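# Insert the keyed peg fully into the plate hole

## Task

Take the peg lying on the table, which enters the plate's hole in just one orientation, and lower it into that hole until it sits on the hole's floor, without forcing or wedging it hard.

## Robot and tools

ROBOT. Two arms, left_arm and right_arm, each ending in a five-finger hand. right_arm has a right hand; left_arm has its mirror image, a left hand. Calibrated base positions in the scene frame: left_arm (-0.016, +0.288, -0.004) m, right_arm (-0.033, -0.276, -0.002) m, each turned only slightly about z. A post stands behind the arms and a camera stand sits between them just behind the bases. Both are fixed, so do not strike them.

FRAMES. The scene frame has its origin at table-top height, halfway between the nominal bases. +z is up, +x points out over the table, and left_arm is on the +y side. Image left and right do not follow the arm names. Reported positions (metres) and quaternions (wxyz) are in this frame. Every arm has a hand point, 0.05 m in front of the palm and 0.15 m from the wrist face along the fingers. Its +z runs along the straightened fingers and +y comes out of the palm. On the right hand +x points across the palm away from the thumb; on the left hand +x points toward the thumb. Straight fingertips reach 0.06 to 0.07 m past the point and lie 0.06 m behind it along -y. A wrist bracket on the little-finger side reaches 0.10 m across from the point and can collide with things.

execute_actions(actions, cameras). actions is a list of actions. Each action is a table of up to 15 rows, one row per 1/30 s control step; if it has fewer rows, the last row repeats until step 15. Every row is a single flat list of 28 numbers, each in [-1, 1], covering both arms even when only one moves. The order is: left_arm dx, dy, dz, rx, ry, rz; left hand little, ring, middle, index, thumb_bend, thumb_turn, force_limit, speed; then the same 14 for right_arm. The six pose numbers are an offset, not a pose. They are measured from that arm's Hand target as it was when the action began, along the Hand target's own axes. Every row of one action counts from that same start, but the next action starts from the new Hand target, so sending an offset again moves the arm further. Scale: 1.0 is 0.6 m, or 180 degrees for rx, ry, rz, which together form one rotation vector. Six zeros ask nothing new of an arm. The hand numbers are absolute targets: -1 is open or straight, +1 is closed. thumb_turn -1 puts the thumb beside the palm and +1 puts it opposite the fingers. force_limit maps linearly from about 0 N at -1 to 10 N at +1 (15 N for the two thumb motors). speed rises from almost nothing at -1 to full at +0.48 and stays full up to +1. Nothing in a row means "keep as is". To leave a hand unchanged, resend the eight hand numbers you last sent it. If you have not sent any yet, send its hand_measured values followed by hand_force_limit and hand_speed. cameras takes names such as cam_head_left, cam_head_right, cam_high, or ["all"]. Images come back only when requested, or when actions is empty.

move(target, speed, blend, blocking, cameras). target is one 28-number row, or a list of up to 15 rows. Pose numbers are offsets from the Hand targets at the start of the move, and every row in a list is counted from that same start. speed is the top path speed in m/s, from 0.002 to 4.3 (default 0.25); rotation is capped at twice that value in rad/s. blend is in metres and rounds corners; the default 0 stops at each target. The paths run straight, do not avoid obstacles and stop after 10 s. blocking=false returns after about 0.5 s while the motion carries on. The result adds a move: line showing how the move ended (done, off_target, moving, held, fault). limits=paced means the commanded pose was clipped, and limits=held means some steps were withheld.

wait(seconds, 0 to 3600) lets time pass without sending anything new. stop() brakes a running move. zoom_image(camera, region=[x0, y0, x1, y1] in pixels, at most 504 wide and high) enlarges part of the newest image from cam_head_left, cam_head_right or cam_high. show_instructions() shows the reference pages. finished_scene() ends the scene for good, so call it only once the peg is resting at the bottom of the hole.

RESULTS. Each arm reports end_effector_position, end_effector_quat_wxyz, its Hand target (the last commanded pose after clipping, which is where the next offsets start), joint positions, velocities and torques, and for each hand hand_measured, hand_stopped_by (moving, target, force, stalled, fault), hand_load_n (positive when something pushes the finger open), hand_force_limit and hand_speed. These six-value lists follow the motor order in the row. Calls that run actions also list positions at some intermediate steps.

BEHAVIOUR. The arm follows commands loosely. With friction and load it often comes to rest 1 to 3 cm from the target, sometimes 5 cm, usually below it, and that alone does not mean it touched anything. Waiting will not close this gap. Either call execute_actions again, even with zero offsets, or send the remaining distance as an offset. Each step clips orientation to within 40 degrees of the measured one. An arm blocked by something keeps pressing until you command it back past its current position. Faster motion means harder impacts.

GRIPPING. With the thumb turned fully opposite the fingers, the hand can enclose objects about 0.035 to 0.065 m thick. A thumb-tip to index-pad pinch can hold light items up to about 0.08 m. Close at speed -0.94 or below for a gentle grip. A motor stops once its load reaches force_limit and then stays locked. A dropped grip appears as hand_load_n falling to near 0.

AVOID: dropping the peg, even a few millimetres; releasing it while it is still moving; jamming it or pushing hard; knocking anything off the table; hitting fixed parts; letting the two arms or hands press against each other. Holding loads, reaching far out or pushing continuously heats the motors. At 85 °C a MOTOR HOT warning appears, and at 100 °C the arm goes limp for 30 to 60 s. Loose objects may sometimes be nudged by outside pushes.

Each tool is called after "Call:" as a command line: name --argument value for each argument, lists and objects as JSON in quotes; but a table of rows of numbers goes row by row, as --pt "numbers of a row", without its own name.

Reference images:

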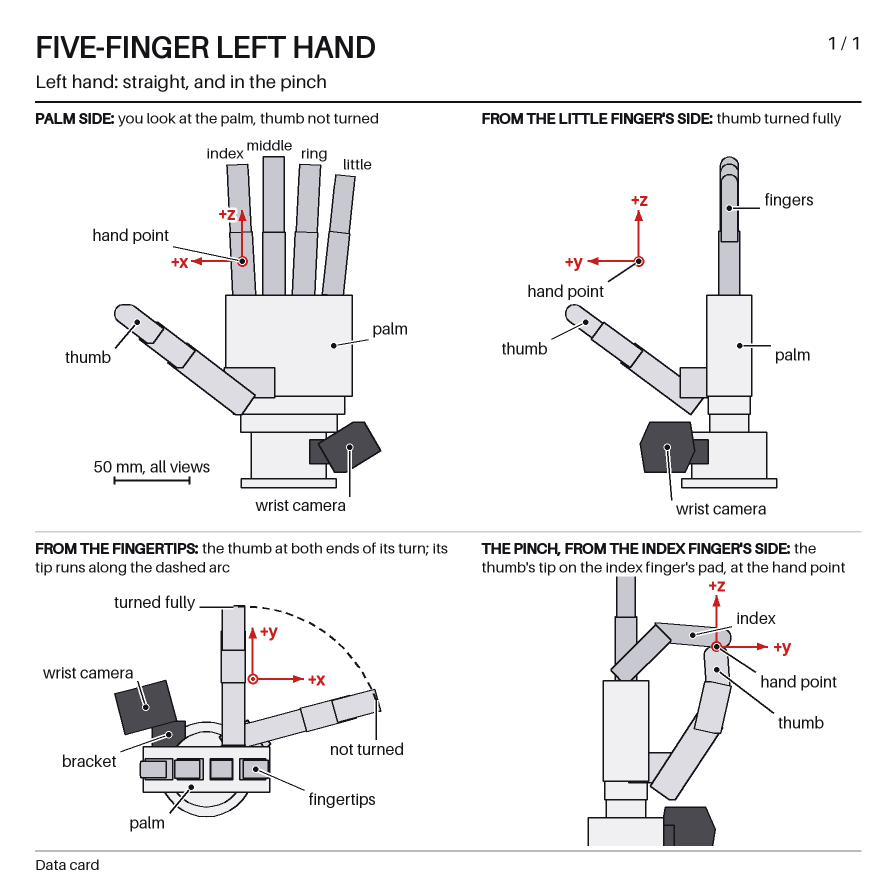

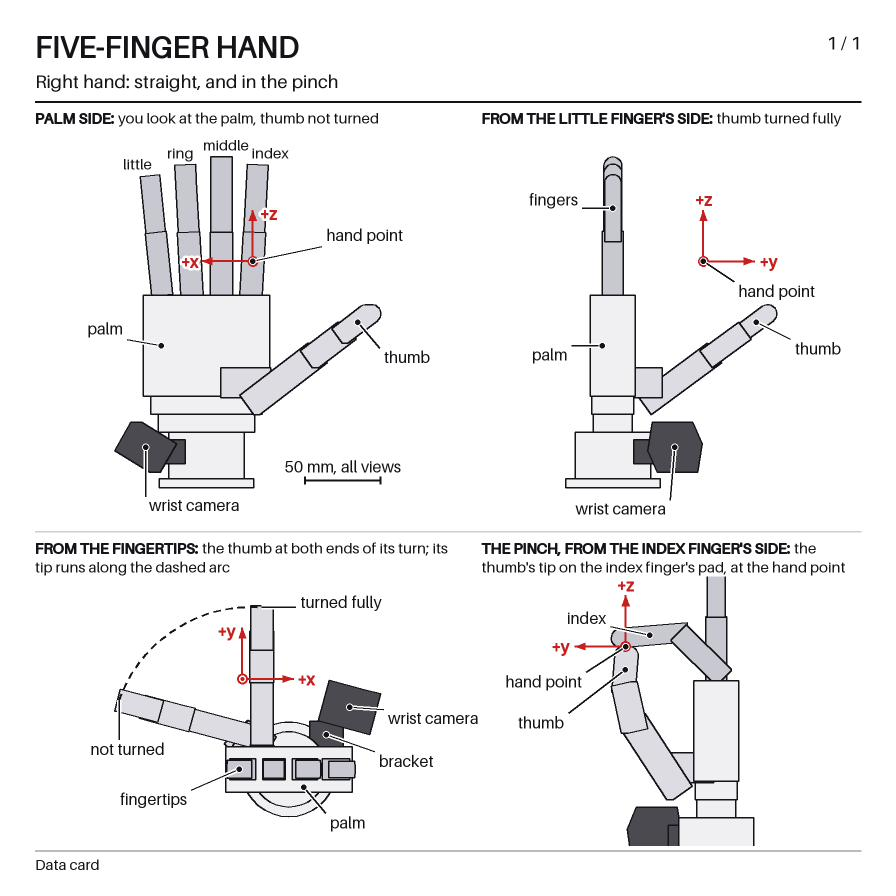

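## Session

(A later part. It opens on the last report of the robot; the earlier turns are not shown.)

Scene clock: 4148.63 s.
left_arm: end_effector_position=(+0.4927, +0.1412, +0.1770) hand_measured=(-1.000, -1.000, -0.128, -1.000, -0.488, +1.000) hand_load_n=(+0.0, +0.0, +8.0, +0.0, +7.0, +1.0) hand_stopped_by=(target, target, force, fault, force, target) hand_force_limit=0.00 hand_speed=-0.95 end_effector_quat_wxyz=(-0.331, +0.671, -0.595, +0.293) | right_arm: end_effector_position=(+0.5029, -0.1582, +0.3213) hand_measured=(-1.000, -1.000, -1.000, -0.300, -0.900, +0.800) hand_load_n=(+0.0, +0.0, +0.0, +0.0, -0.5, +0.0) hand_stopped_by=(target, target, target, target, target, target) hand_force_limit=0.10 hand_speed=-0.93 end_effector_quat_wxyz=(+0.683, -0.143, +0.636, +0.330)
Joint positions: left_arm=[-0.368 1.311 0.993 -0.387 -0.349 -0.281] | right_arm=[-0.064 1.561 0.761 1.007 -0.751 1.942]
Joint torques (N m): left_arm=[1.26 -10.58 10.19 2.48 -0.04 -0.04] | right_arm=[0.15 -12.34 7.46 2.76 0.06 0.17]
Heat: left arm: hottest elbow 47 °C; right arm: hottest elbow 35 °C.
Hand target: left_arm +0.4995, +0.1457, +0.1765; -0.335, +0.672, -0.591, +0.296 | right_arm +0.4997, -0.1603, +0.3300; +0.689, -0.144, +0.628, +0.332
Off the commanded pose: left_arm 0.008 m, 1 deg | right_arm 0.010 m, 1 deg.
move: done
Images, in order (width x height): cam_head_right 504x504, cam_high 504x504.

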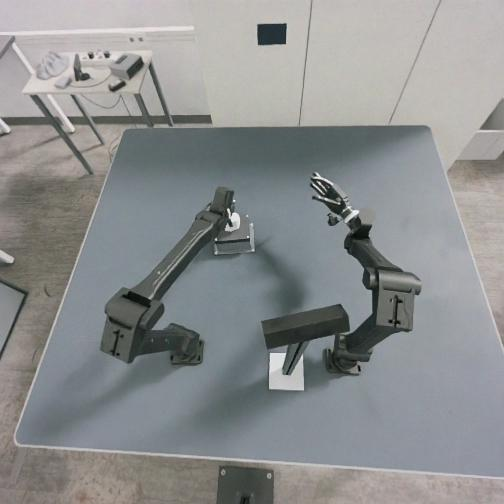

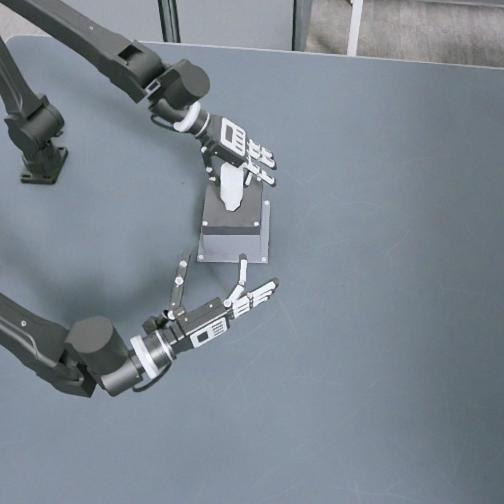

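Call:
zoom_image --camera "cam_head_right" --region '[222, 208, 244, 230]'

Call:
zoom_image --camera "cam_high" --region '[232, 194, 246, 208]'

Call:
zoom_image --camera "cam_high" --region '[224, 200, 238, 214]'

Scaled by 22.909.

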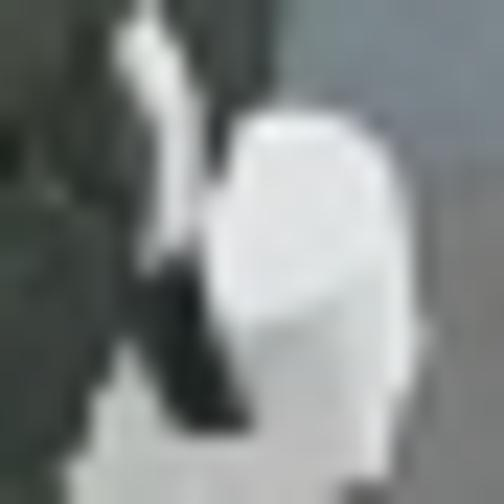

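Scaled by 36.000.

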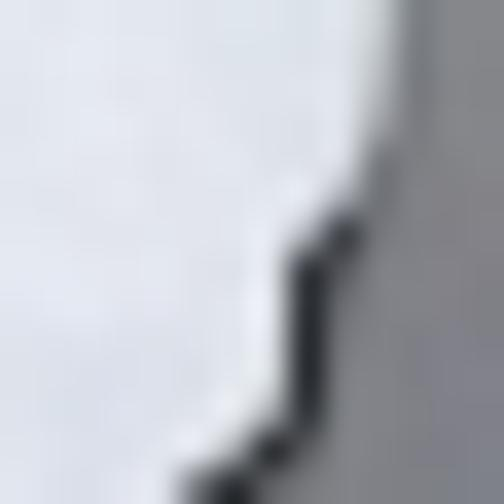

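Scaled by 36.000.

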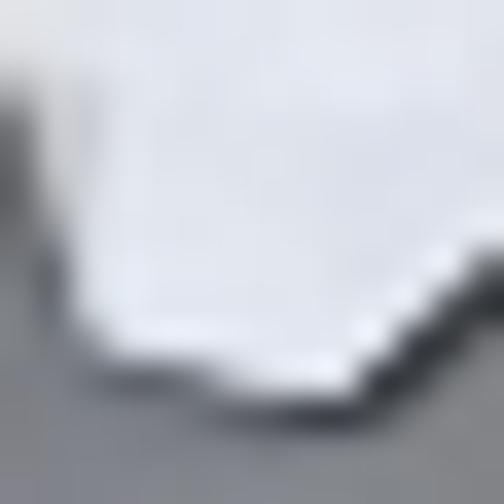

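Call:
move --target '[-0.0002,-0.0016,0.0022,0,0.0107,0.008,-1,-1,0.15,-1,-0.05,1,0.0,-0.95,0,0,0,0,0,0,-1,-1,-1,-0.3,-0.9,0.8,0.1,-0.93]' --speed 0.03 --cameras '["cam_high", "cam_head_right"]'

Call:
zoom_image --camera "cam_high" --region '[224, 196, 244, 216]'

Call:
zoom_image --camera "cam_head_right" --region '[222, 208, 244, 230]'

Scene clock: 4268.43 s.
left_arm: end_effector_position=(+0.4949, +0.1409, +0.1782) hand_measured=(-1.000, -1.000, -0.128, -1.000, -0.488, +1.000) hand_load_n=(+0.0, +0.0, +8.0, +0.0, +7.0, +1.0) hand_stopped_by=(target, target, force, fault, force, target) hand_force_limit=0.00 hand_speed=-0.95 end_effector_quat_wxyz=(-0.324, +0.661, -0.605, +0.302) | right_arm: end_effector_position=(+0.5029, -0.1582, +0.3213) hand_measured=(-1.000, -1.000, -1.000, -0.300, -0.900, +0.800) hand_load_n=(+0.0, +0.0, +0.0, +0.0, +0.0, +0.0) hand_stopped_by=(target, target, target, target, target, target) hand_force_limit=0.10 hand_speed=-0.93 end_effector_quat_wxyz=(+0.683, -0.143, +0.636, +0.330)
Joint positions: left_arm=[-0.353 1.311 0.993 -0.373 -0.306 -0.254] | right_arm=[-0.064 1.561 0.761 1.007 -0.751 1.942]
Joint torques (N m): left_arm=[1.32 -10.52 10.13 2.52 0 0.08] | right_arm=[0.03 -12.4 7.47 2.76 0.07 0.17]
Heat: left arm: hottest elbow 48 °C; right arm: hottest shoulder 34 °C.
Hand target: left_arm +0.5011, +0.1461, +0.1765; -0.329, +0.659, -0.605, +0.303 | right_arm +0.4997, -0.1603, +0.3300; +0.689, -0.144, +0.628, +0.332
Off the commanded pose: left_arm 0.008 m, 1 deg | right_arm 0.010 m, 1 deg.
move: done
Images, in order (width x height): cam_head_right 504x504, cam_high 504x504.

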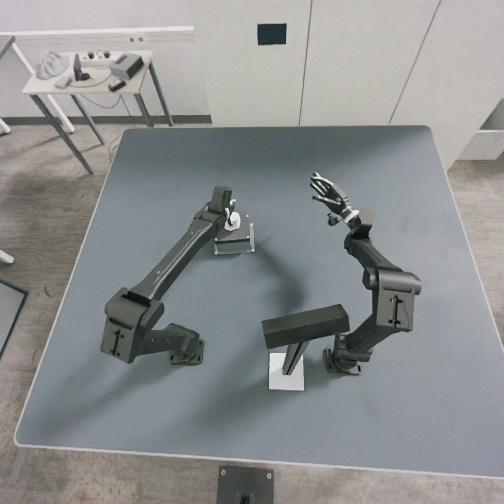

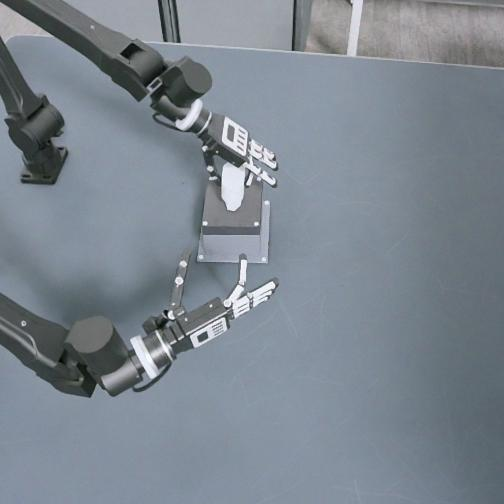

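Scaled by 25.200.

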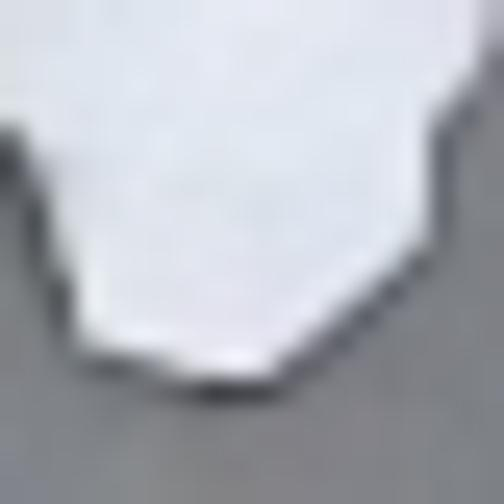

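Scaled by 22.909.

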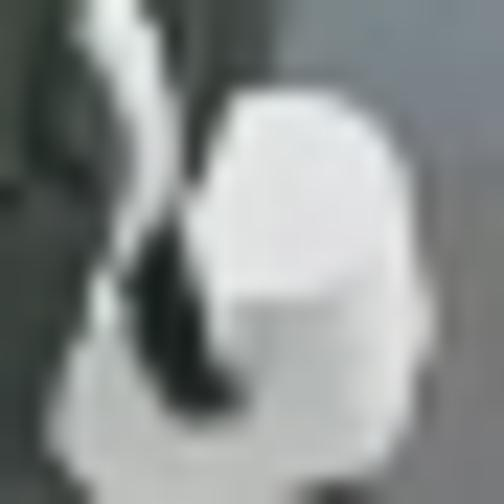

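Call:
move --target '[-0.0026,0.0047,0.0021,0,0,0,-1,-1,0.15,-1,-0.05,1,0.0,-0.95,0,0,0,0,0,0,-1,-1,-1,-0.3,-0.9,0.8,0.1,-0.93]' --speed 0.03 --cameras '["cam_high"]'

Call:
zoom_image --camera "cam_high" --region '[224, 196, 244, 216]'

Scene clock: 4292.43 s.
left_arm: end_effector_position=(+0.4934, +0.1427, +0.1734) hand_measured=(-1.000, -1.000, -0.128, -1.000, -0.488, +1.000) hand_load_n=(+0.0, +0.0, +7.5, +0.0, +7.0, +0.5) hand_stopped_by=(target, target, force, fault, force, target) hand_force_limit=0.00 hand_speed=-0.95 end_effector_quat_wxyz=(-0.323, +0.662, -0.606, +0.301) | right_arm: end_effector_position=(+0.5029, -0.1582, +0.3213) hand_measured=(-1.000, -1.000, -1.000, -0.300, -0.900, +0.800) hand_load_n=(+0.0, +0.0, +0.0, +0.0, +0.0, -0.5) hand_stopped_by=(target, target, target, target, target, target) hand_force_limit=0.10 hand_speed=-0.93 end_effector_quat_wxyz=(+0.683, -0.143, +0.636, +0.330)
Joint positions: left_arm=[-0.35 1.311 0.982 -0.364 -0.303 -0.251] | right_arm=[-0.064 1.561 0.761 1.007 -0.751 1.942]
Joint torques (N m): left_arm=[1.38 -10.58 10.32 2.45 -0.01 0.08] | right_arm=[0.09 -12.28 7.47 2.74 0.08 0.17]
Heat: left arm: hottest elbow 48 °C; right arm: hottest shoulder 34 °C.
Hand target: left_arm +0.5003, +0.1476, +0.1736; -0.329, +0.659, -0.605, +0.303 | right_arm +0.4997, -0.1603, +0.3300; +0.689, -0.144, +0.628, +0.332
Off the commanded pose: left_arm 0.008 m, 1 deg | right_arm 0.010 m, 1 deg.
move: done

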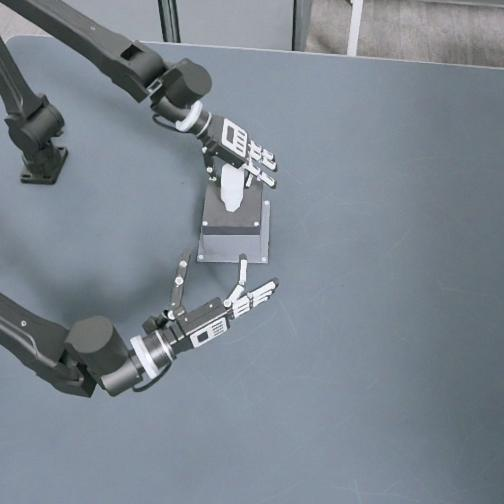

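Scaled by 25.200.

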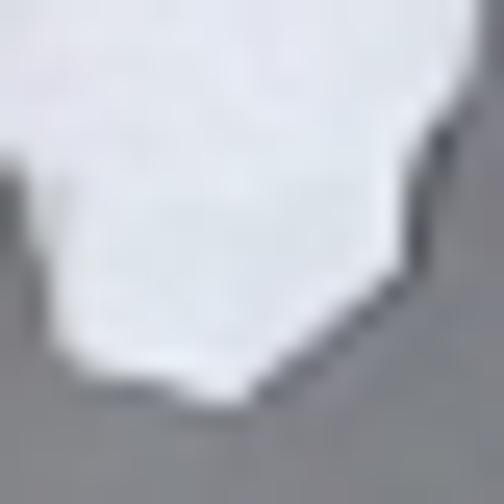

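Call:
move --target '[-0.0012,-0.0017,0.0051,0,0,0,-1,-1,0.15,-1,-0.05,1,0.0,-0.95,0,0,0,0,0,0,-1,-1,-1,-0.3,-0.9,0.8,0.1,-0.93]' --speed 0.03 --cameras '["cam_high"]'

Call:
zoom_image --camera "cam_high" --region '[224, 196, 244, 216]'

Scene clock: 4307.87 s.
left_arm: end_effector_position=(+0.4948, +0.1432, +0.1727) hand_measured=(-1.000, -1.000, -0.128, -1.000, -0.488, +1.000) hand_load_n=(+0.0, +0.0, +8.0, +0.0, +7.0, +1.0) hand_stopped_by=(target, target, force, fault, force, target) hand_force_limit=0.00 hand_speed=-0.95 end_effector_quat_wxyz=(-0.323, +0.661, -0.606, +0.302) | right_arm: end_effector_position=(+0.5029, -0.1582, +0.3213) hand_measured=(-1.000, -1.000, -1.000, -0.300, -0.900, +0.800) hand_load_n=(+0.0, +0.0, +0.0, +0.0, +0.0, -0.5) hand_stopped_by=(target, target, target, target, target, target) hand_force_limit=0.10 hand_speed=-0.93 end_effector_quat_wxyz=(+0.683, -0.143, +0.636, +0.330)
Joint positions: left_arm=[-0.347 1.314 0.982 -0.358 -0.3 -0.249] | right_arm=[-0.064 1.561 0.761 1.007 -0.751 1.942]
Joint torques (N m): left_arm=[1.44 -10.23 10.65 2.58 -0.01 0.07] | right_arm=[0.09 -12.28 7.46 2.74 0.07 0.17]
Heat: left arm: hottest elbow 48 °C; right arm: hottest shoulder 34 °C.
Hand target: left_arm +0.5033, +0.1487, +0.1725; -0.329, +0.659, -0.605, +0.303 | right_arm +0.4997, -0.1603, +0.3300; +0.689, -0.144, +0.628, +0.332
Off the commanded pose: left_arm 0.010 m, 1 deg | right_arm 0.010 m, 1 deg.
move: done

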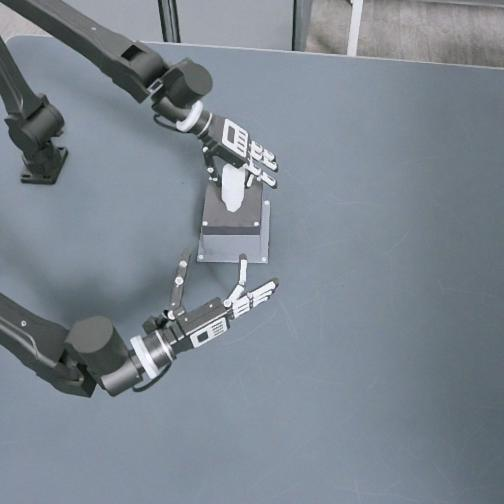

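Scaled by 25.200.

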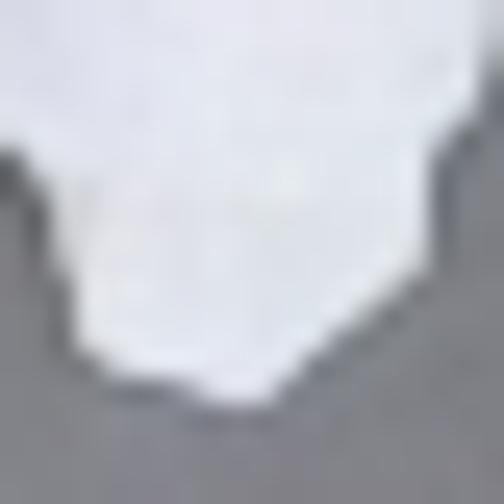

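Call:
move --target '[-0.0013,0.0038,0.0018,0,0,0,-1,-1,0.15,-1,-0.05,1,0.0,-0.95,0,0,0,0,0,0,-1,-1,-1,-0.3,-0.9,0.8,0.1,-0.93]' --speed 0.03 --cameras '["cam_high"]'

Call:
zoom_image --camera "cam_high" --region '[224, 196, 244, 216]'

Scene clock: 4321.40 s.
left_arm: end_effector_position=(+0.4953, +0.1430, +0.1727) hand_measured=(-1.000, -1.000, -0.128, -1.000, -0.488, +1.000) hand_load_n=(+0.0, +0.0, +7.5, +0.0, +7.5, +1.0) hand_stopped_by=(target, target, force, fault, force, target) hand_force_limit=0.00 hand_speed=-0.95 end_effector_quat_wxyz=(-0.323, +0.660, -0.606, +0.303) | right_arm: end_effector_position=(+0.5029, -0.1582, +0.3213) hand_measured=(-1.000, -1.000, -1.000, -0.300, -0.900, +0.800) hand_load_n=(+0.0, +0.0, +0.0, +0.0, +0.0, +0.0) hand_stopped_by=(target, target, target, target, target, target) hand_force_limit=0.10 hand_speed=-0.93 end_effector_quat_wxyz=(+0.683, -0.143, +0.636, +0.330)
Joint positions: left_arm=[-0.347 1.315 0.982 -0.356 -0.298 -0.247] | right_arm=[-0.064 1.561 0.761 1.007 -0.751 1.942]
Joint torques (N m): left_arm=[1.55 -10.23 10.09 2.67 -0.04 0.05] | right_arm=[0.15 -12.34 7.45 2.74 0.07 0.17]
Heat: left arm: hottest elbow 48 °C; right arm: hottest shoulder 34 °C.
Hand target: left_arm +0.5027, +0.1494, +0.1699; -0.329, +0.659, -0.605, +0.303 | right_arm +0.4997, -0.1603, +0.3300; +0.689, -0.144, +0.628, +0.332
Off the commanded pose: left_arm 0.010 m, 1 deg | right_arm 0.010 m, 1 deg.
move: done

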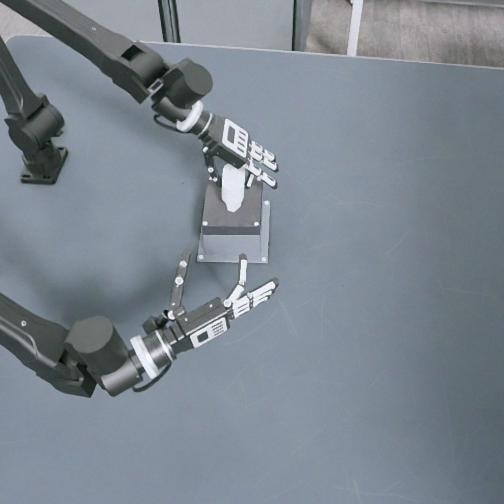

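Scaled by 25.200.

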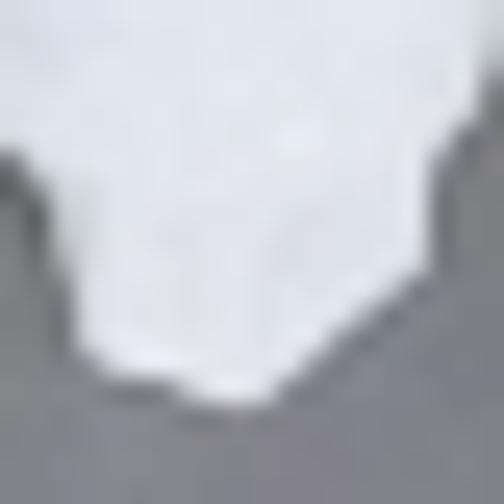

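Call:
move --target '[0,0.004,0.003,0,0,0,-1,-1,0.15,-1,-0.05,1,0.0,-0.95,0,0,0,0,0,0,-1,-1,-1,-0.3,-0.9,0.8,0.1,-0.93]' --speed 0.03 --cameras '["cam_high"]'

Call:
zoom_image --camera "cam_high" --region '[224, 196, 244, 216]'

Scene clock: 4382.80 s.
left_arm: end_effector_position=(+0.4955, +0.1425, +0.1718) hand_measured=(-1.000, -1.000, -0.128, -1.000, -0.488, +1.000) hand_load_n=(+0.0, +0.0, +7.0, +0.0, +7.0, +1.5) hand_stopped_by=(target, target, force, fault, force, target) hand_force_limit=0.00 hand_speed=-0.95 end_effector_quat_wxyz=(-0.323, +0.660, -0.606, +0.305) | right_arm: end_effector_position=(+0.5029, -0.1582, +0.3213) hand_measured=(-1.000, -1.000, -1.000, -0.300, -0.900, +0.800) hand_load_n=(+0.0, +0.0, +0.0, +0.0, +0.0, +0.0) hand_stopped_by=(target, target, target, target, target, target) hand_force_limit=0.10 hand_speed=-0.93 end_effector_quat_wxyz=(+0.683, -0.143, +0.636, +0.330)
Joint positions: left_arm=[-0.347 1.315 0.977 -0.347 -0.295 -0.247] | right_arm=[-0.064 1.561 0.761 1.007 -0.751 1.942]
Joint torques (N m): left_arm=[1.49 -9.99 10 2.62 -0.14 0.06] | right_arm=[0.09 -12.34 7.46 2.74 0.07 0.17]
Heat: left arm: hottest elbow 48 °C; right arm: hottest shoulder 34 °C.
Hand target: left_arm +0.5028, +0.1494, +0.1670; -0.329, +0.659, -0.605, +0.303 | right_arm +0.4997, -0.1603, +0.3300; +0.689, -0.144, +0.628, +0.332
Off the commanded pose: left_arm 0.011 m, 1 deg | right_arm 0.010 m, 1 deg.
move: off_target (left_arm)

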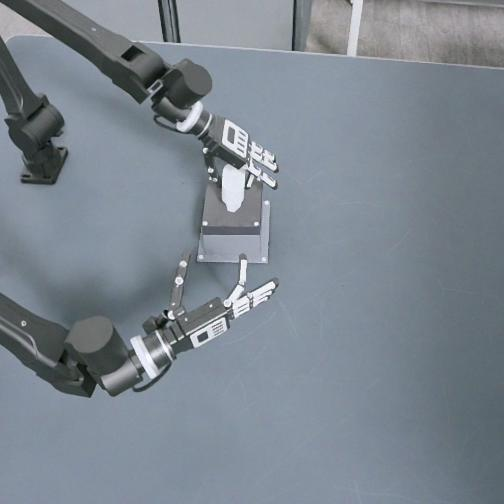

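Scaled by 25.200.

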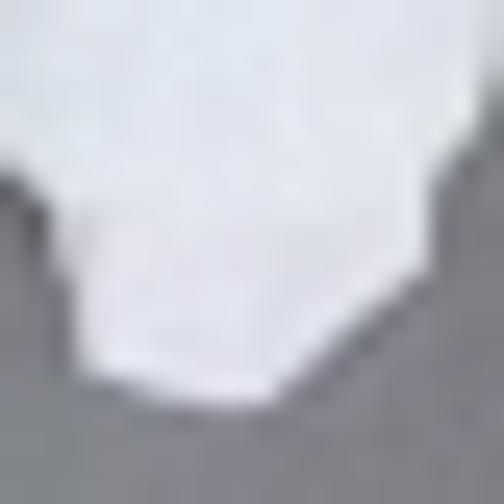

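Call:
move --target '[0,0.004,0.003,0,0,0,-1,-1,0.15,-1,-0.05,1,0.0,-0.95,0,0,0,0,0,0,-1,-1,-1,-0.3,-0.9,0.8,0.1,-0.93]' --speed 0.03 --cameras '["cam_high", "cam_head_right"]'

Call:
zoom_image --camera "cam_high" --region '[224, 196, 244, 216]'

Call:
zoom_image --camera "cam_head_right" --region '[215, 200, 255, 240]'

Scene clock: 4396.27 s.
left_arm: end_effector_position=(+0.4957, +0.1419, +0.1709) hand_measured=(-1.000, -1.000, -0.128, -1.000, -0.488, +1.000) hand_load_n=(+0.0, +0.0, +7.0, +0.0, +7.5, +2.0) hand_stopped_by=(target, target, force, fault, force, target) hand_force_limit=0.00 hand_speed=-0.95 end_effector_quat_wxyz=(-0.323, +0.659, -0.606, +0.307) | right_arm: end_effector_position=(+0.5029, -0.1582, +0.3213) hand_measured=(-1.000, -1.000, -1.000, -0.300, -0.900, +0.800) hand_load_n=(+0.0, +0.0, +0.0, +0.0, +0.0, -0.5) hand_stopped_by=(target, target, target, target, target, target) hand_force_limit=0.10 hand_speed=-0.93 end_effector_quat_wxyz=(+0.683, -0.143, +0.636, +0.330)
Joint positions: left_arm=[-0.347 1.315 0.973 -0.339 -0.293 -0.247] | right_arm=[-0.064 1.561 0.761 1.007 -0.751 1.942]
Joint torques (N m): left_arm=[1.55 -9.7 9.8 2.65 -0.23 0.06] | right_arm=[-0.03 -12.34 7.46 2.77 0.06 0.17]
Heat: left arm: hottest elbow 49 °C; right arm: hottest shoulder 34 °C.
Hand target: left_arm +0.5027, +0.1494, +0.1639; -0.329, +0.659, -0.605, +0.302 | right_arm +0.4997, -0.1603, +0.3300; +0.689, -0.144, +0.628, +0.332
Off the commanded pose: left_arm 0.013 m, 1 deg | right_arm 0.010 m, 1 deg.
move: off_target (left_arm)
Images, in order (width x height): cam_head_right 504x504, cam_high 504x504.

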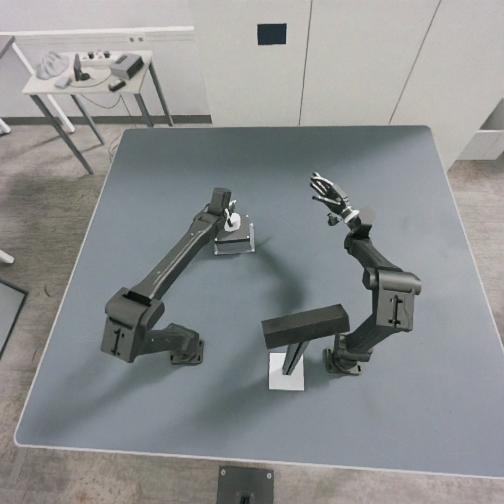

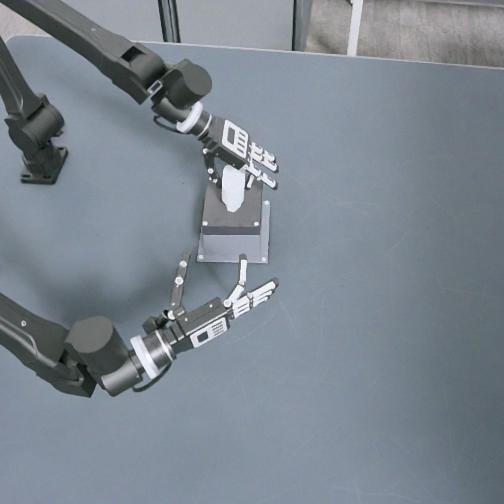

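Scaled by 25.200.

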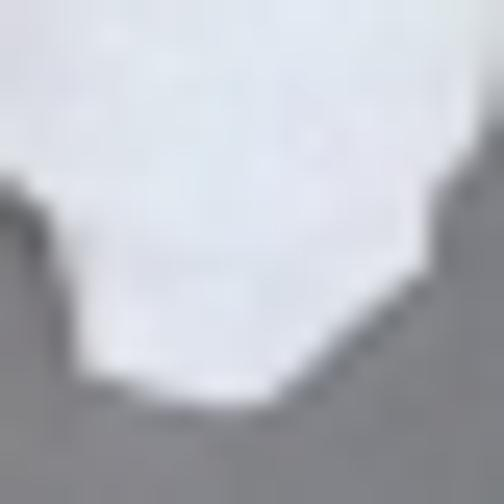

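Scaled by 12.600.

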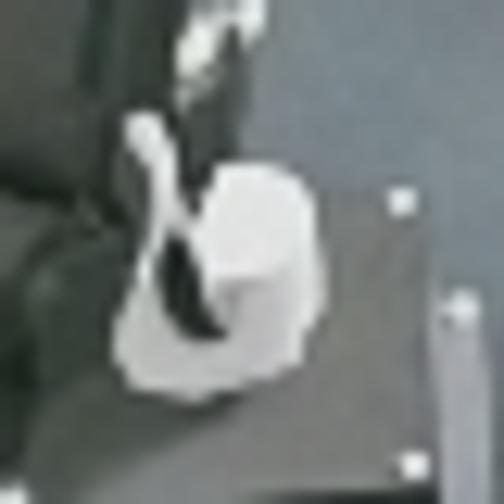

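Call:
move --pt "-0.0025 -0.0455 -0.0338 0 0 0 -1 -1 0.15 -1 -0.05 1 0.0 -0.95 0 0 0 0 0 0 -1 -1 -1 -0.3 -0.9 0.8 0.1 -0.93" --pt "-0.0025 -0.0142 -0.0104 0 0 0 -1 -1 0.15 -1 -0.05 1 0.0 -0.95 0 0 0 0 0 0 -1 -1 -1 -0.3 -0.9 0.8 0.1 -0.93" --speed 0.03 --cameras '["cam_high", "cam_head_right"]'

Call:
zoom_image --camera "cam_high" --region '[224, 196, 244, 216]'

Scene clock: 4428.20 s.
left_arm: end_effector_position=(+0.4959, +0.1450, +0.1743) hand_measured=(-1.000, -1.000, -0.128, -1.000, -0.488, +1.000) hand_load_n=(+0.0, +0.0, +7.5, +0.0, +7.0, +1.0) hand_stopped_by=(target, target, force, fault, force, target) hand_force_limit=0.00 hand_speed=-0.95 end_effector_quat_wxyz=(-0.322, +0.661, -0.607, +0.302) | right_arm: end_effector_position=(+0.5029, -0.1582, +0.3213) hand_measured=(-1.000, -1.000, -1.000, -0.300, -0.900, +0.800) hand_load_n=(+0.0, +0.0, +0.0, -0.5, +0.0, -0.5) hand_stopped_by=(target, target, target, target, target, target) hand_force_limit=0.10 hand_speed=-0.93 end_effector_quat_wxyz=(+0.683, -0.143, +0.636, +0.330)
Joint positions: left_arm=[-0.341 1.315 0.988 -0.365 -0.292 -0.245] | right_arm=[-0.064 1.561 0.761 1.007 -0.751 1.942]
Joint torques (N m): left_arm=[1.38 -10.7 10.26 2.52 -0.14 0.06] | right_arm=[0.09 -12.28 7.46 2.76 0.07 0.17]
Heat: left arm: hottest elbow 50 °C; right arm: hottest shoulder 34 °C.
Hand target: left_arm +0.5027, +0.1509, +0.1745; -0.329, +0.659, -0.605, +0.303 | right_arm +0.4997, -0.1603, +0.3300; +0.689, -0.144, +0.628, +0.332
Off the commanded pose: left_arm 0.009 m, 1 deg | right_arm 0.010 m, 1 deg.
move: done
Images, in order (width x height): cam_head_right 504x504, cam_high 504x504.

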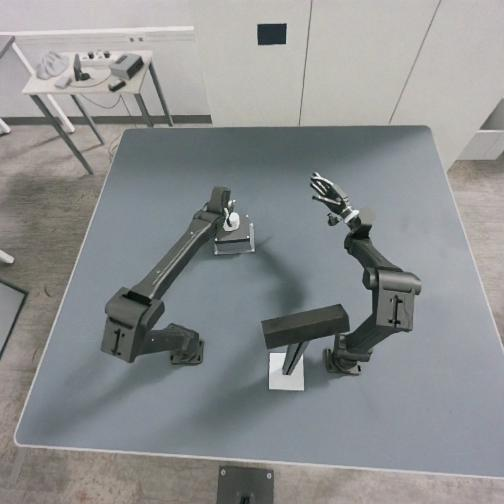

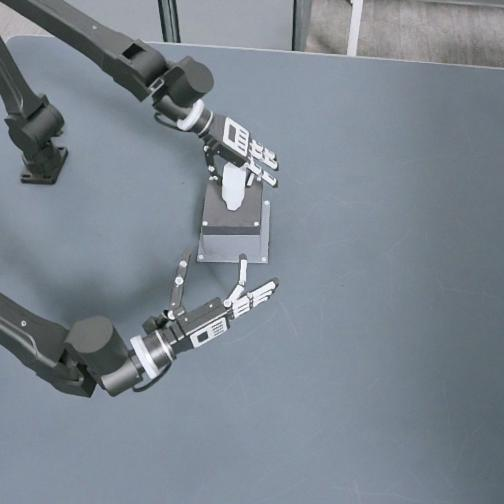

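Scaled by 25.200.

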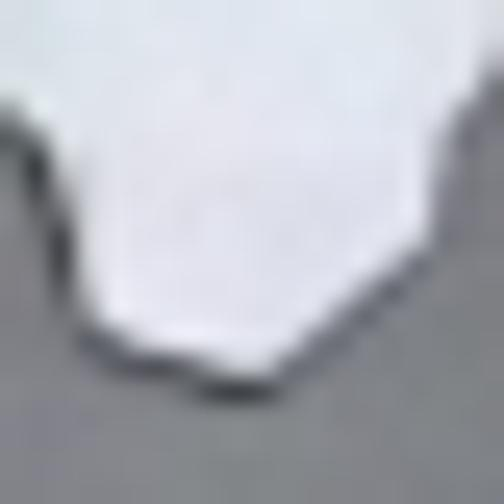

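Call:
move --target '[-0.0002,0.0037,0.0007,0,0,0,-1,-1,0.15,-1,-0.05,1,0.0,-0.95,0,0,0,0,0,0,-1,-1,-1,-0.3,-0.9,0.8,0.1,-0.93]' --speed 0.03 --cameras '["cam_high"]'

Call:
zoom_image --camera "cam_high" --region '[224, 196, 244, 216]'

Scene clock: 4442.97 s.
left_arm: end_effector_position=(+0.4961, +0.1449, +0.1738) hand_measured=(-1.000, -1.000, -0.128, -1.000, -0.488, +1.000) hand_load_n=(+0.0, +0.0, +7.5, +0.0, +7.0, +1.0) hand_stopped_by=(target, target, force, fault, force, target) hand_force_limit=0.00 hand_speed=-0.95 end_effector_quat_wxyz=(-0.322, +0.661, -0.606, +0.303) | right_arm: end_effector_position=(+0.5029, -0.1582, +0.3213) hand_measured=(-1.000, -1.000, -1.000, -0.300, -0.900, +0.800) hand_load_n=(+0.0, +0.0, +0.0, +0.0, +0.0, +0.0) hand_stopped_by=(target, target, target, target, target, target) hand_force_limit=0.10 hand_speed=-0.93 end_effector_quat_wxyz=(+0.683, -0.143, +0.636, +0.330)
Joint positions: left_arm=[-0.341 1.315 0.985 -0.36 -0.292 -0.245] | right_arm=[-0.064 1.561 0.761 1.007 -0.751 1.942]
Joint torques (N m): left_arm=[1.32 -10.75 9.95 2.54 -0.16 0.06] | right_arm=[0.03 -12.34 7.46 2.76 0.07 0.17]
Heat: left arm: hottest elbow 49 °C; right arm: hottest shoulder 34 °C.
Hand target: left_arm +0.5016, +0.1510, +0.1724; -0.329, +0.659, -0.605, +0.303 | right_arm +0.4997, -0.1603, +0.3300; +0.689, -0.144, +0.628, +0.332
Off the commanded pose: left_arm 0.008 m, 1 deg | right_arm 0.010 m, 1 deg.
move: done

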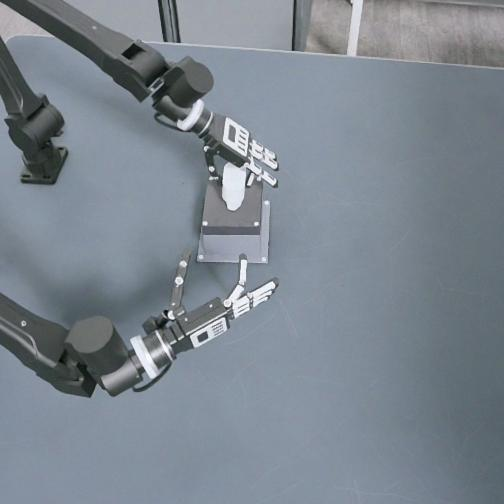

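Scaled by 25.200.

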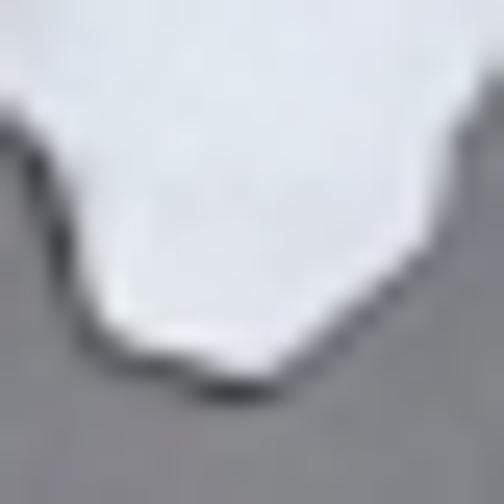

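Call:
move --target '[-0.0004,0.0057,-0.002,0,0,0,-1,-1,0.15,-1,-0.05,1,0.0,-0.95,0,0,0,0,0,0,-1,-1,-1,-0.3,-0.9,0.8,0.1,-0.93]' --speed 0.03 --cameras '["cam_high"]'

Call:
zoom_image --camera "cam_high" --region '[224, 196, 244, 216]'

Scene clock: 4467.60 s.
left_arm: end_effector_position=(+0.4962, +0.1449, +0.1731) hand_measured=(-1.000, -1.000, -0.128, -1.000, -0.488, +1.000) hand_load_n=(+0.0, +0.0, +7.0, +0.0, +8.0, +1.0) hand_stopped_by=(target, target, force, fault, force, target) hand_force_limit=0.00 hand_speed=-0.95 end_effector_quat_wxyz=(-0.323, +0.661, -0.606, +0.304) | right_arm: end_effector_position=(+0.5029, -0.1582, +0.3213) hand_measured=(-1.000, -1.000, -1.000, -0.300, -0.900, +0.800) hand_load_n=(+0.0, +0.0, +0.0, +0.0, +0.0, +0.0) hand_stopped_by=(target, target, target, target, target, target) hand_force_limit=0.10 hand_speed=-0.93 end_effector_quat_wxyz=(+0.683, -0.143, +0.636, +0.330)
Joint positions: left_arm=[-0.341 1.315 0.982 -0.354 -0.292 -0.245] | right_arm=[-0.064 1.561 0.761 1.007 -0.751 1.942]
Joint torques (N m): left_arm=[1.14 -11.22 9.28 2.51 -0.22 0.04] | right_arm=[0.09 -12.4 7.46 2.76 0.07 0.18]
Heat: left arm: hottest elbow 49 °C; right arm: hottest shoulder 34 °C.
Hand target: left_arm +0.4987, +0.1509, +0.1705; -0.329, +0.659, -0.605, +0.303 | right_arm +0.4997, -0.1603, +0.3300; +0.689, -0.144, +0.628, +0.332
Off the commanded pose: left_arm 0.007 m, 1 deg | right_arm 0.010 m, 1 deg.
move: done

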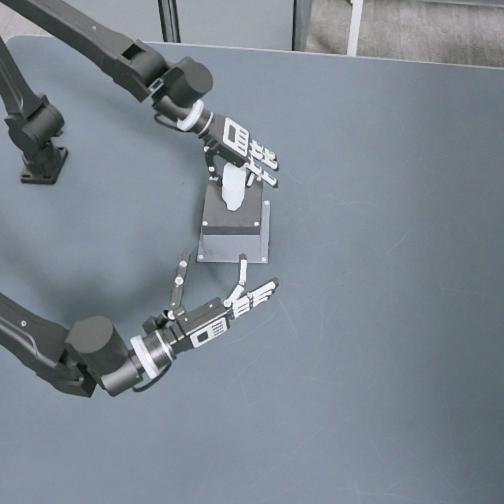

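Scaled by 25.200.

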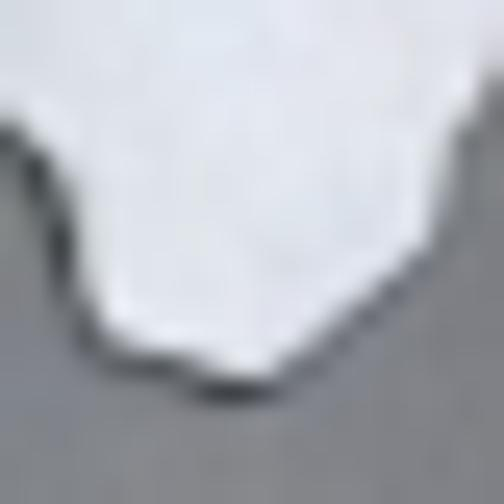

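Call:
move --pt "0.027 -0.0417 -0.0277 0 0 0 -1 -1 0.15 -1 -0.05 1 0.0 -0.95 0 0 0 0 0 0 -1 -1 -1 -0.3 -0.9 0.8 0.1 -0.93" --pt "0.0024 -0.0043 0.003 0 0 0 -1 -1 0.15 -1 -0.05 1 0.0 -0.95 0 0 0 0 0 0 -1 -1 -1 -0.3 -0.9 0.8 0.1 -0.93" --speed 0.03 --cameras '["cam_high"]'

Call:
zoom_image --camera "cam_high" --region '[224, 196, 244, 216]'

Scene clock: 4506.57 s.
left_arm: end_effector_position=(+0.4946, +0.1442, +0.1724) hand_measured=(-1.000, -1.000, -0.128, -1.000, -0.488, +1.000) hand_load_n=(+0.0, +0.0, +7.5, +0.0, +7.5, +1.0) hand_stopped_by=(target, target, force, fault, force, target) hand_force_limit=0.00 hand_speed=-0.95 end_effector_quat_wxyz=(-0.323, +0.661, -0.607, +0.301) | right_arm: end_effector_position=(+0.5029, -0.1582, +0.3213) hand_measured=(-1.000, -1.000, -1.000, -0.300, -0.900, +0.800) hand_load_n=(+0.0, +0.0, +0.0, +0.0, +0.0, +0.0) hand_stopped_by=(target, target, target, target, target, target) hand_force_limit=0.10 hand_speed=-0.93 end_effector_quat_wxyz=(+0.683, -0.143, +0.636, +0.330)
Joint positions: left_arm=[-0.345 1.314 0.981 -0.36 -0.298 -0.245] | right_arm=[-0.064 1.561 0.761 1.007 -0.751 1.942]
Joint torques (N m): left_arm=[1.44 -10.46 10.14 2.65 -0.04 0.04] | right_arm=[0.09 -12.34 7.46 2.74 0.07 0.17]
Heat: left arm: hottest elbow 48 °C; right arm: hottest shoulder 34 °C.
Hand target: left_arm +0.5017, +0.1497, +0.1714; -0.329, +0.659, -0.605, +0.303 | right_arm +0.4997, -0.1603, +0.3300; +0.689, -0.144, +0.628, +0.332
Off the commanded pose: left_arm 0.009 m, 1 deg | right_arm 0.010 m, 1 deg.
move: done

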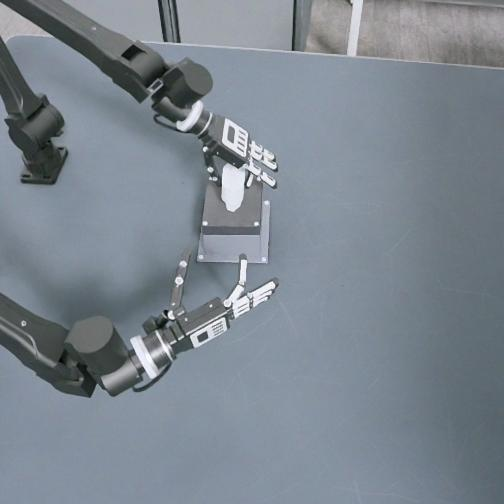

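Scaled by 25.200.

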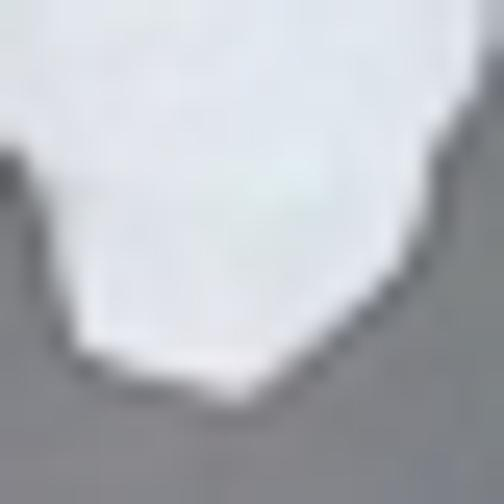

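Call:
move --target '[0,0.0027,0.002,0,0,0,-1,-1,0.15,-1,-0.05,1,0.0,-0.95,0,0,0,0,0,0,-1,-1,-1,-0.3,-0.9,0.8,0.1,-0.93]' --speed 0.03 --cameras '["cam_high"]'

Call:
zoom_image --camera "cam_high" --region '[224, 196, 244, 216]'

Scene clock: 4515.97 s.
left_arm: end_effector_position=(+0.4948, +0.1439, +0.1720) hand_measured=(-1.000, -1.000, -0.128, -1.000, -0.488, +1.000) hand_load_n=(+0.0, +0.0, +7.0, +0.0, +7.0, +1.5) hand_stopped_by=(target, target, force, fault, force, target) hand_force_limit=0.00 hand_speed=-0.95 end_effector_quat_wxyz=(-0.323, +0.660, -0.607, +0.302) | right_arm: end_effector_position=(+0.5029, -0.1582, +0.3213) hand_measured=(-1.000, -1.000, -1.000, -0.300, -0.900, +0.800) hand_load_n=(+0.0, +0.0, +0.0, +0.0, -0.5, +0.0) hand_stopped_by=(target, target, target, target, target, target) hand_force_limit=0.10 hand_speed=-0.93 end_effector_quat_wxyz=(+0.683, -0.143, +0.636, +0.330)
Joint positions: left_arm=[-0.345 1.314 0.979 -0.355 -0.297 -0.245] | right_arm=[-0.064 1.561 0.761 1.007 -0.751 1.942]
Joint torques (N m): left_arm=[1.44 -10.29 10 2.71 -0.08 0.04] | right_arm=[0.09 -12.34 7.49 2.74 0.07 0.17]
Heat: left arm: hottest elbow 48 °C; right arm: hottest shoulder 34 °C.
Hand target: left_arm +0.5018, +0.1497, +0.1695; -0.329, +0.659, -0.605, +0.303 | right_arm +0.4997, -0.1603, +0.3300; +0.689, -0.144, +0.628, +0.332
Off the commanded pose: left_arm 0.009 m, 1 deg | right_arm 0.010 m, 1 deg.
move: done

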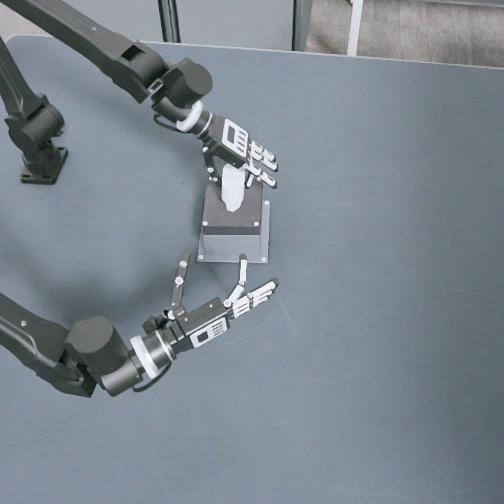

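Scaled by 25.200.

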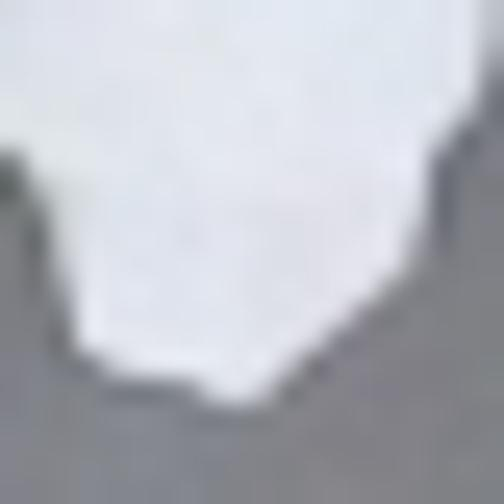

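Call:
move --pt "0.025 -0.0422 -0.0327 0 -0.0089 -0.0067 -1 -1 0.15 -1 -0.05 1 0.0 -0.95 0 0 0 0 0 0 -1 -1 -1 -0.3 -0.9 0.8 0.1 -0.93" --pt "-0.0014 -0.0035 -0.0009 0 -0.0089 -0.0067 -1 -1 0.15 -1 -0.05 1 0.0 -0.95 0 0 0 0 0 0 -1 -1 -1 -0.3 -0.9 0.8 0.1 -0.93" --speed 0.03 --cameras '["cam_high"]'

Call:
zoom_image --camera "cam_high" --region '[224, 196, 244, 216]'

Scene clock: 4576.53 s.
left_arm: end_effector_position=(+0.4959, +0.1449, +0.1740) hand_measured=(-1.000, -1.000, -0.128, -1.000, -0.488, +1.000) hand_load_n=(+0.0, -0.5, +7.5, +0.0, +7.0, +0.5) hand_stopped_by=(target, target, force, fault, force, target) hand_force_limit=0.00 hand_speed=-0.95 end_effector_quat_wxyz=(-0.330, +0.668, -0.597, +0.296) | right_arm: end_effector_position=(+0.5029, -0.1582, +0.3213) hand_measured=(-1.000, -1.000, -1.000, -0.300, -0.900, +0.800) hand_load_n=(+0.0, +0.0, +0.0, +0.0, +0.0, -0.5) hand_stopped_by=(target, target, target, target, target, target) hand_force_limit=0.10 hand_speed=-0.93 end_effector_quat_wxyz=(+0.683, -0.143, +0.636, +0.330)
Joint positions: left_arm=[-0.354 1.316 0.988 -0.368 -0.331 -0.266] | right_arm=[-0.064 1.561 0.761 1.007 -0.751 1.942]
Joint torques (N m): left_arm=[1.49 -10.4 10.02 2.58 -0.07 -0.04] | right_arm=[0.03 -12.28 7.43 2.74 0.07 0.16]
Heat: left arm: hottest elbow 49 °C; right arm: hottest shoulder 34 °C.
Hand target: left_arm +0.5026, +0.1507, +0.1714; -0.334, +0.670, -0.593, +0.297 | right_arm +0.4997, -0.1603, +0.3300; +0.689, -0.144, +0.628, +0.332
Off the commanded pose: left_arm 0.009 m, 1 deg | right_arm 0.010 m, 1 deg.
move: done

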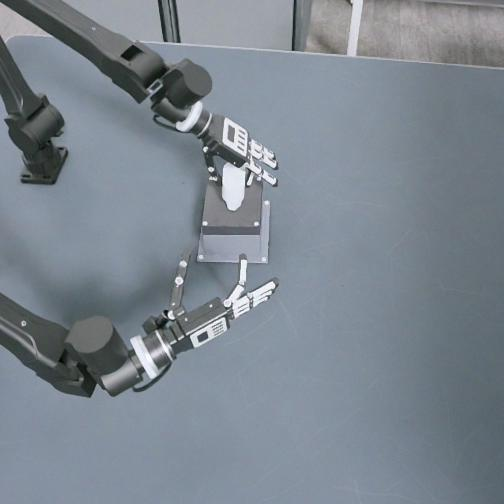

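Scaled by 25.200.

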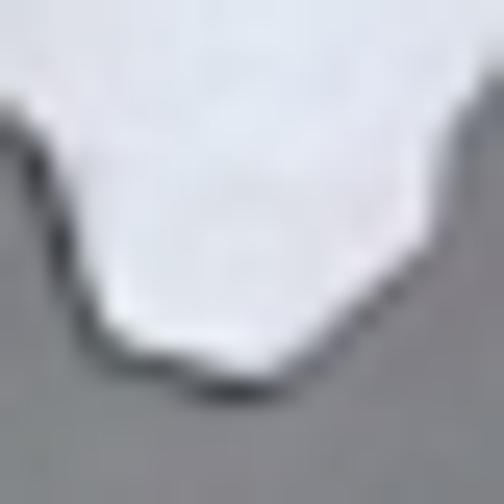

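Call:
move --pt "0.0262 -0.0368 -0.0341 0 0 0 -1 -1 0.15 -1 -0.05 1 0.0 -0.95 0 0 0 0 0 0 -1 -1 -1 -0.3 -0.9 0.8 0.1 -0.93" --pt "0.0011 0.0013 -0.0017 0 0 0 -1 -1 0.15 -1 -0.05 1 0.0 -0.95 0 0 0 0 0 0 -1 -1 -1 -0.3 -0.9 0.8 0.1 -0.93" --speed 0.03 --cameras '["cam_high"]'

Call:
zoom_image --camera "cam_high" --region '[224, 196, 244, 216]'

Scene clock: 4595.93 s.
left_arm: end_effector_position=(+0.4942, +0.1445, +0.1718) hand_measured=(-1.000, -1.000, -0.128, -1.000, -0.488, +1.000) hand_load_n=(+0.0, +0.0, +7.5, +0.0, +7.0, +1.0) hand_stopped_by=(target, target, force, fault, force, target) hand_force_limit=0.00 hand_speed=-0.95 end_effector_quat_wxyz=(-0.329, +0.669, -0.598, +0.294) | right_arm: end_effector_position=(+0.5029, -0.1582, +0.3213) hand_measured=(-1.000, -1.000, -1.000, -0.300, -0.900, +0.800) hand_load_n=(+0.0, +0.0, +0.0, +0.0, +0.5, +0.0) hand_stopped_by=(target, target, target, target, target, target) hand_force_limit=0.10 hand_speed=-0.93 end_effector_quat_wxyz=(+0.683, -0.143, +0.636, +0.330)
Joint positions: left_arm=[-0.356 1.316 0.984 -0.369 -0.333 -0.269] | right_arm=[-0.064 1.561 0.761 1.007 -0.751 1.942]
Joint torques (N m): left_arm=[1.44 -10.58 10.19 2.63 -0.07 -0.03] | right_arm=[-0.03 -12.34 7.46 2.74 0.07 0.17]
Heat: left arm: hottest elbow 49 °C; right arm: hottest shoulder 34 °C.
Hand target: left_arm +0.5013, +0.1498, +0.1713; -0.334, +0.670, -0.593, +0.297 | right_arm +0.4997, -0.1603, +0.3300; +0.689, -0.144, +0.628, +0.332
Off the commanded pose: left_arm 0.009 m, 1 deg | right_arm 0.010 m, 1 deg.
move: done

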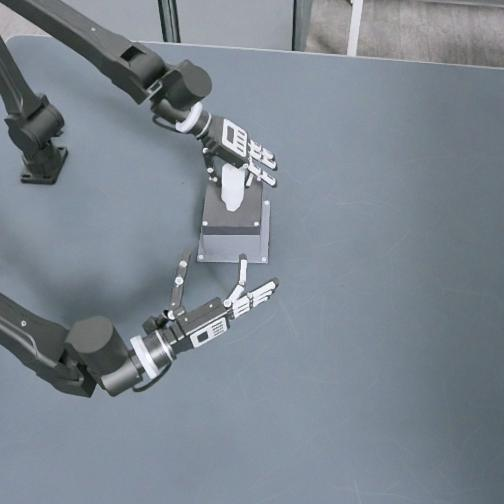

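Scaled by 25.200.

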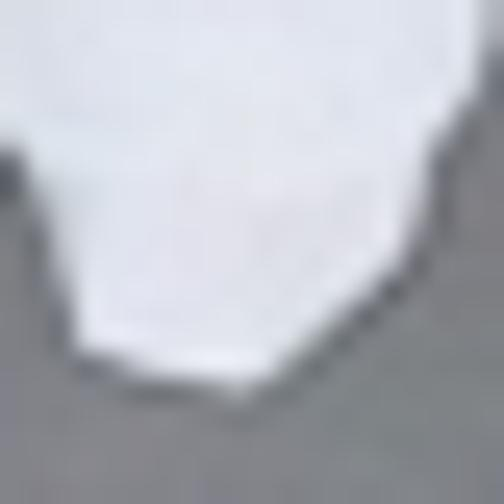

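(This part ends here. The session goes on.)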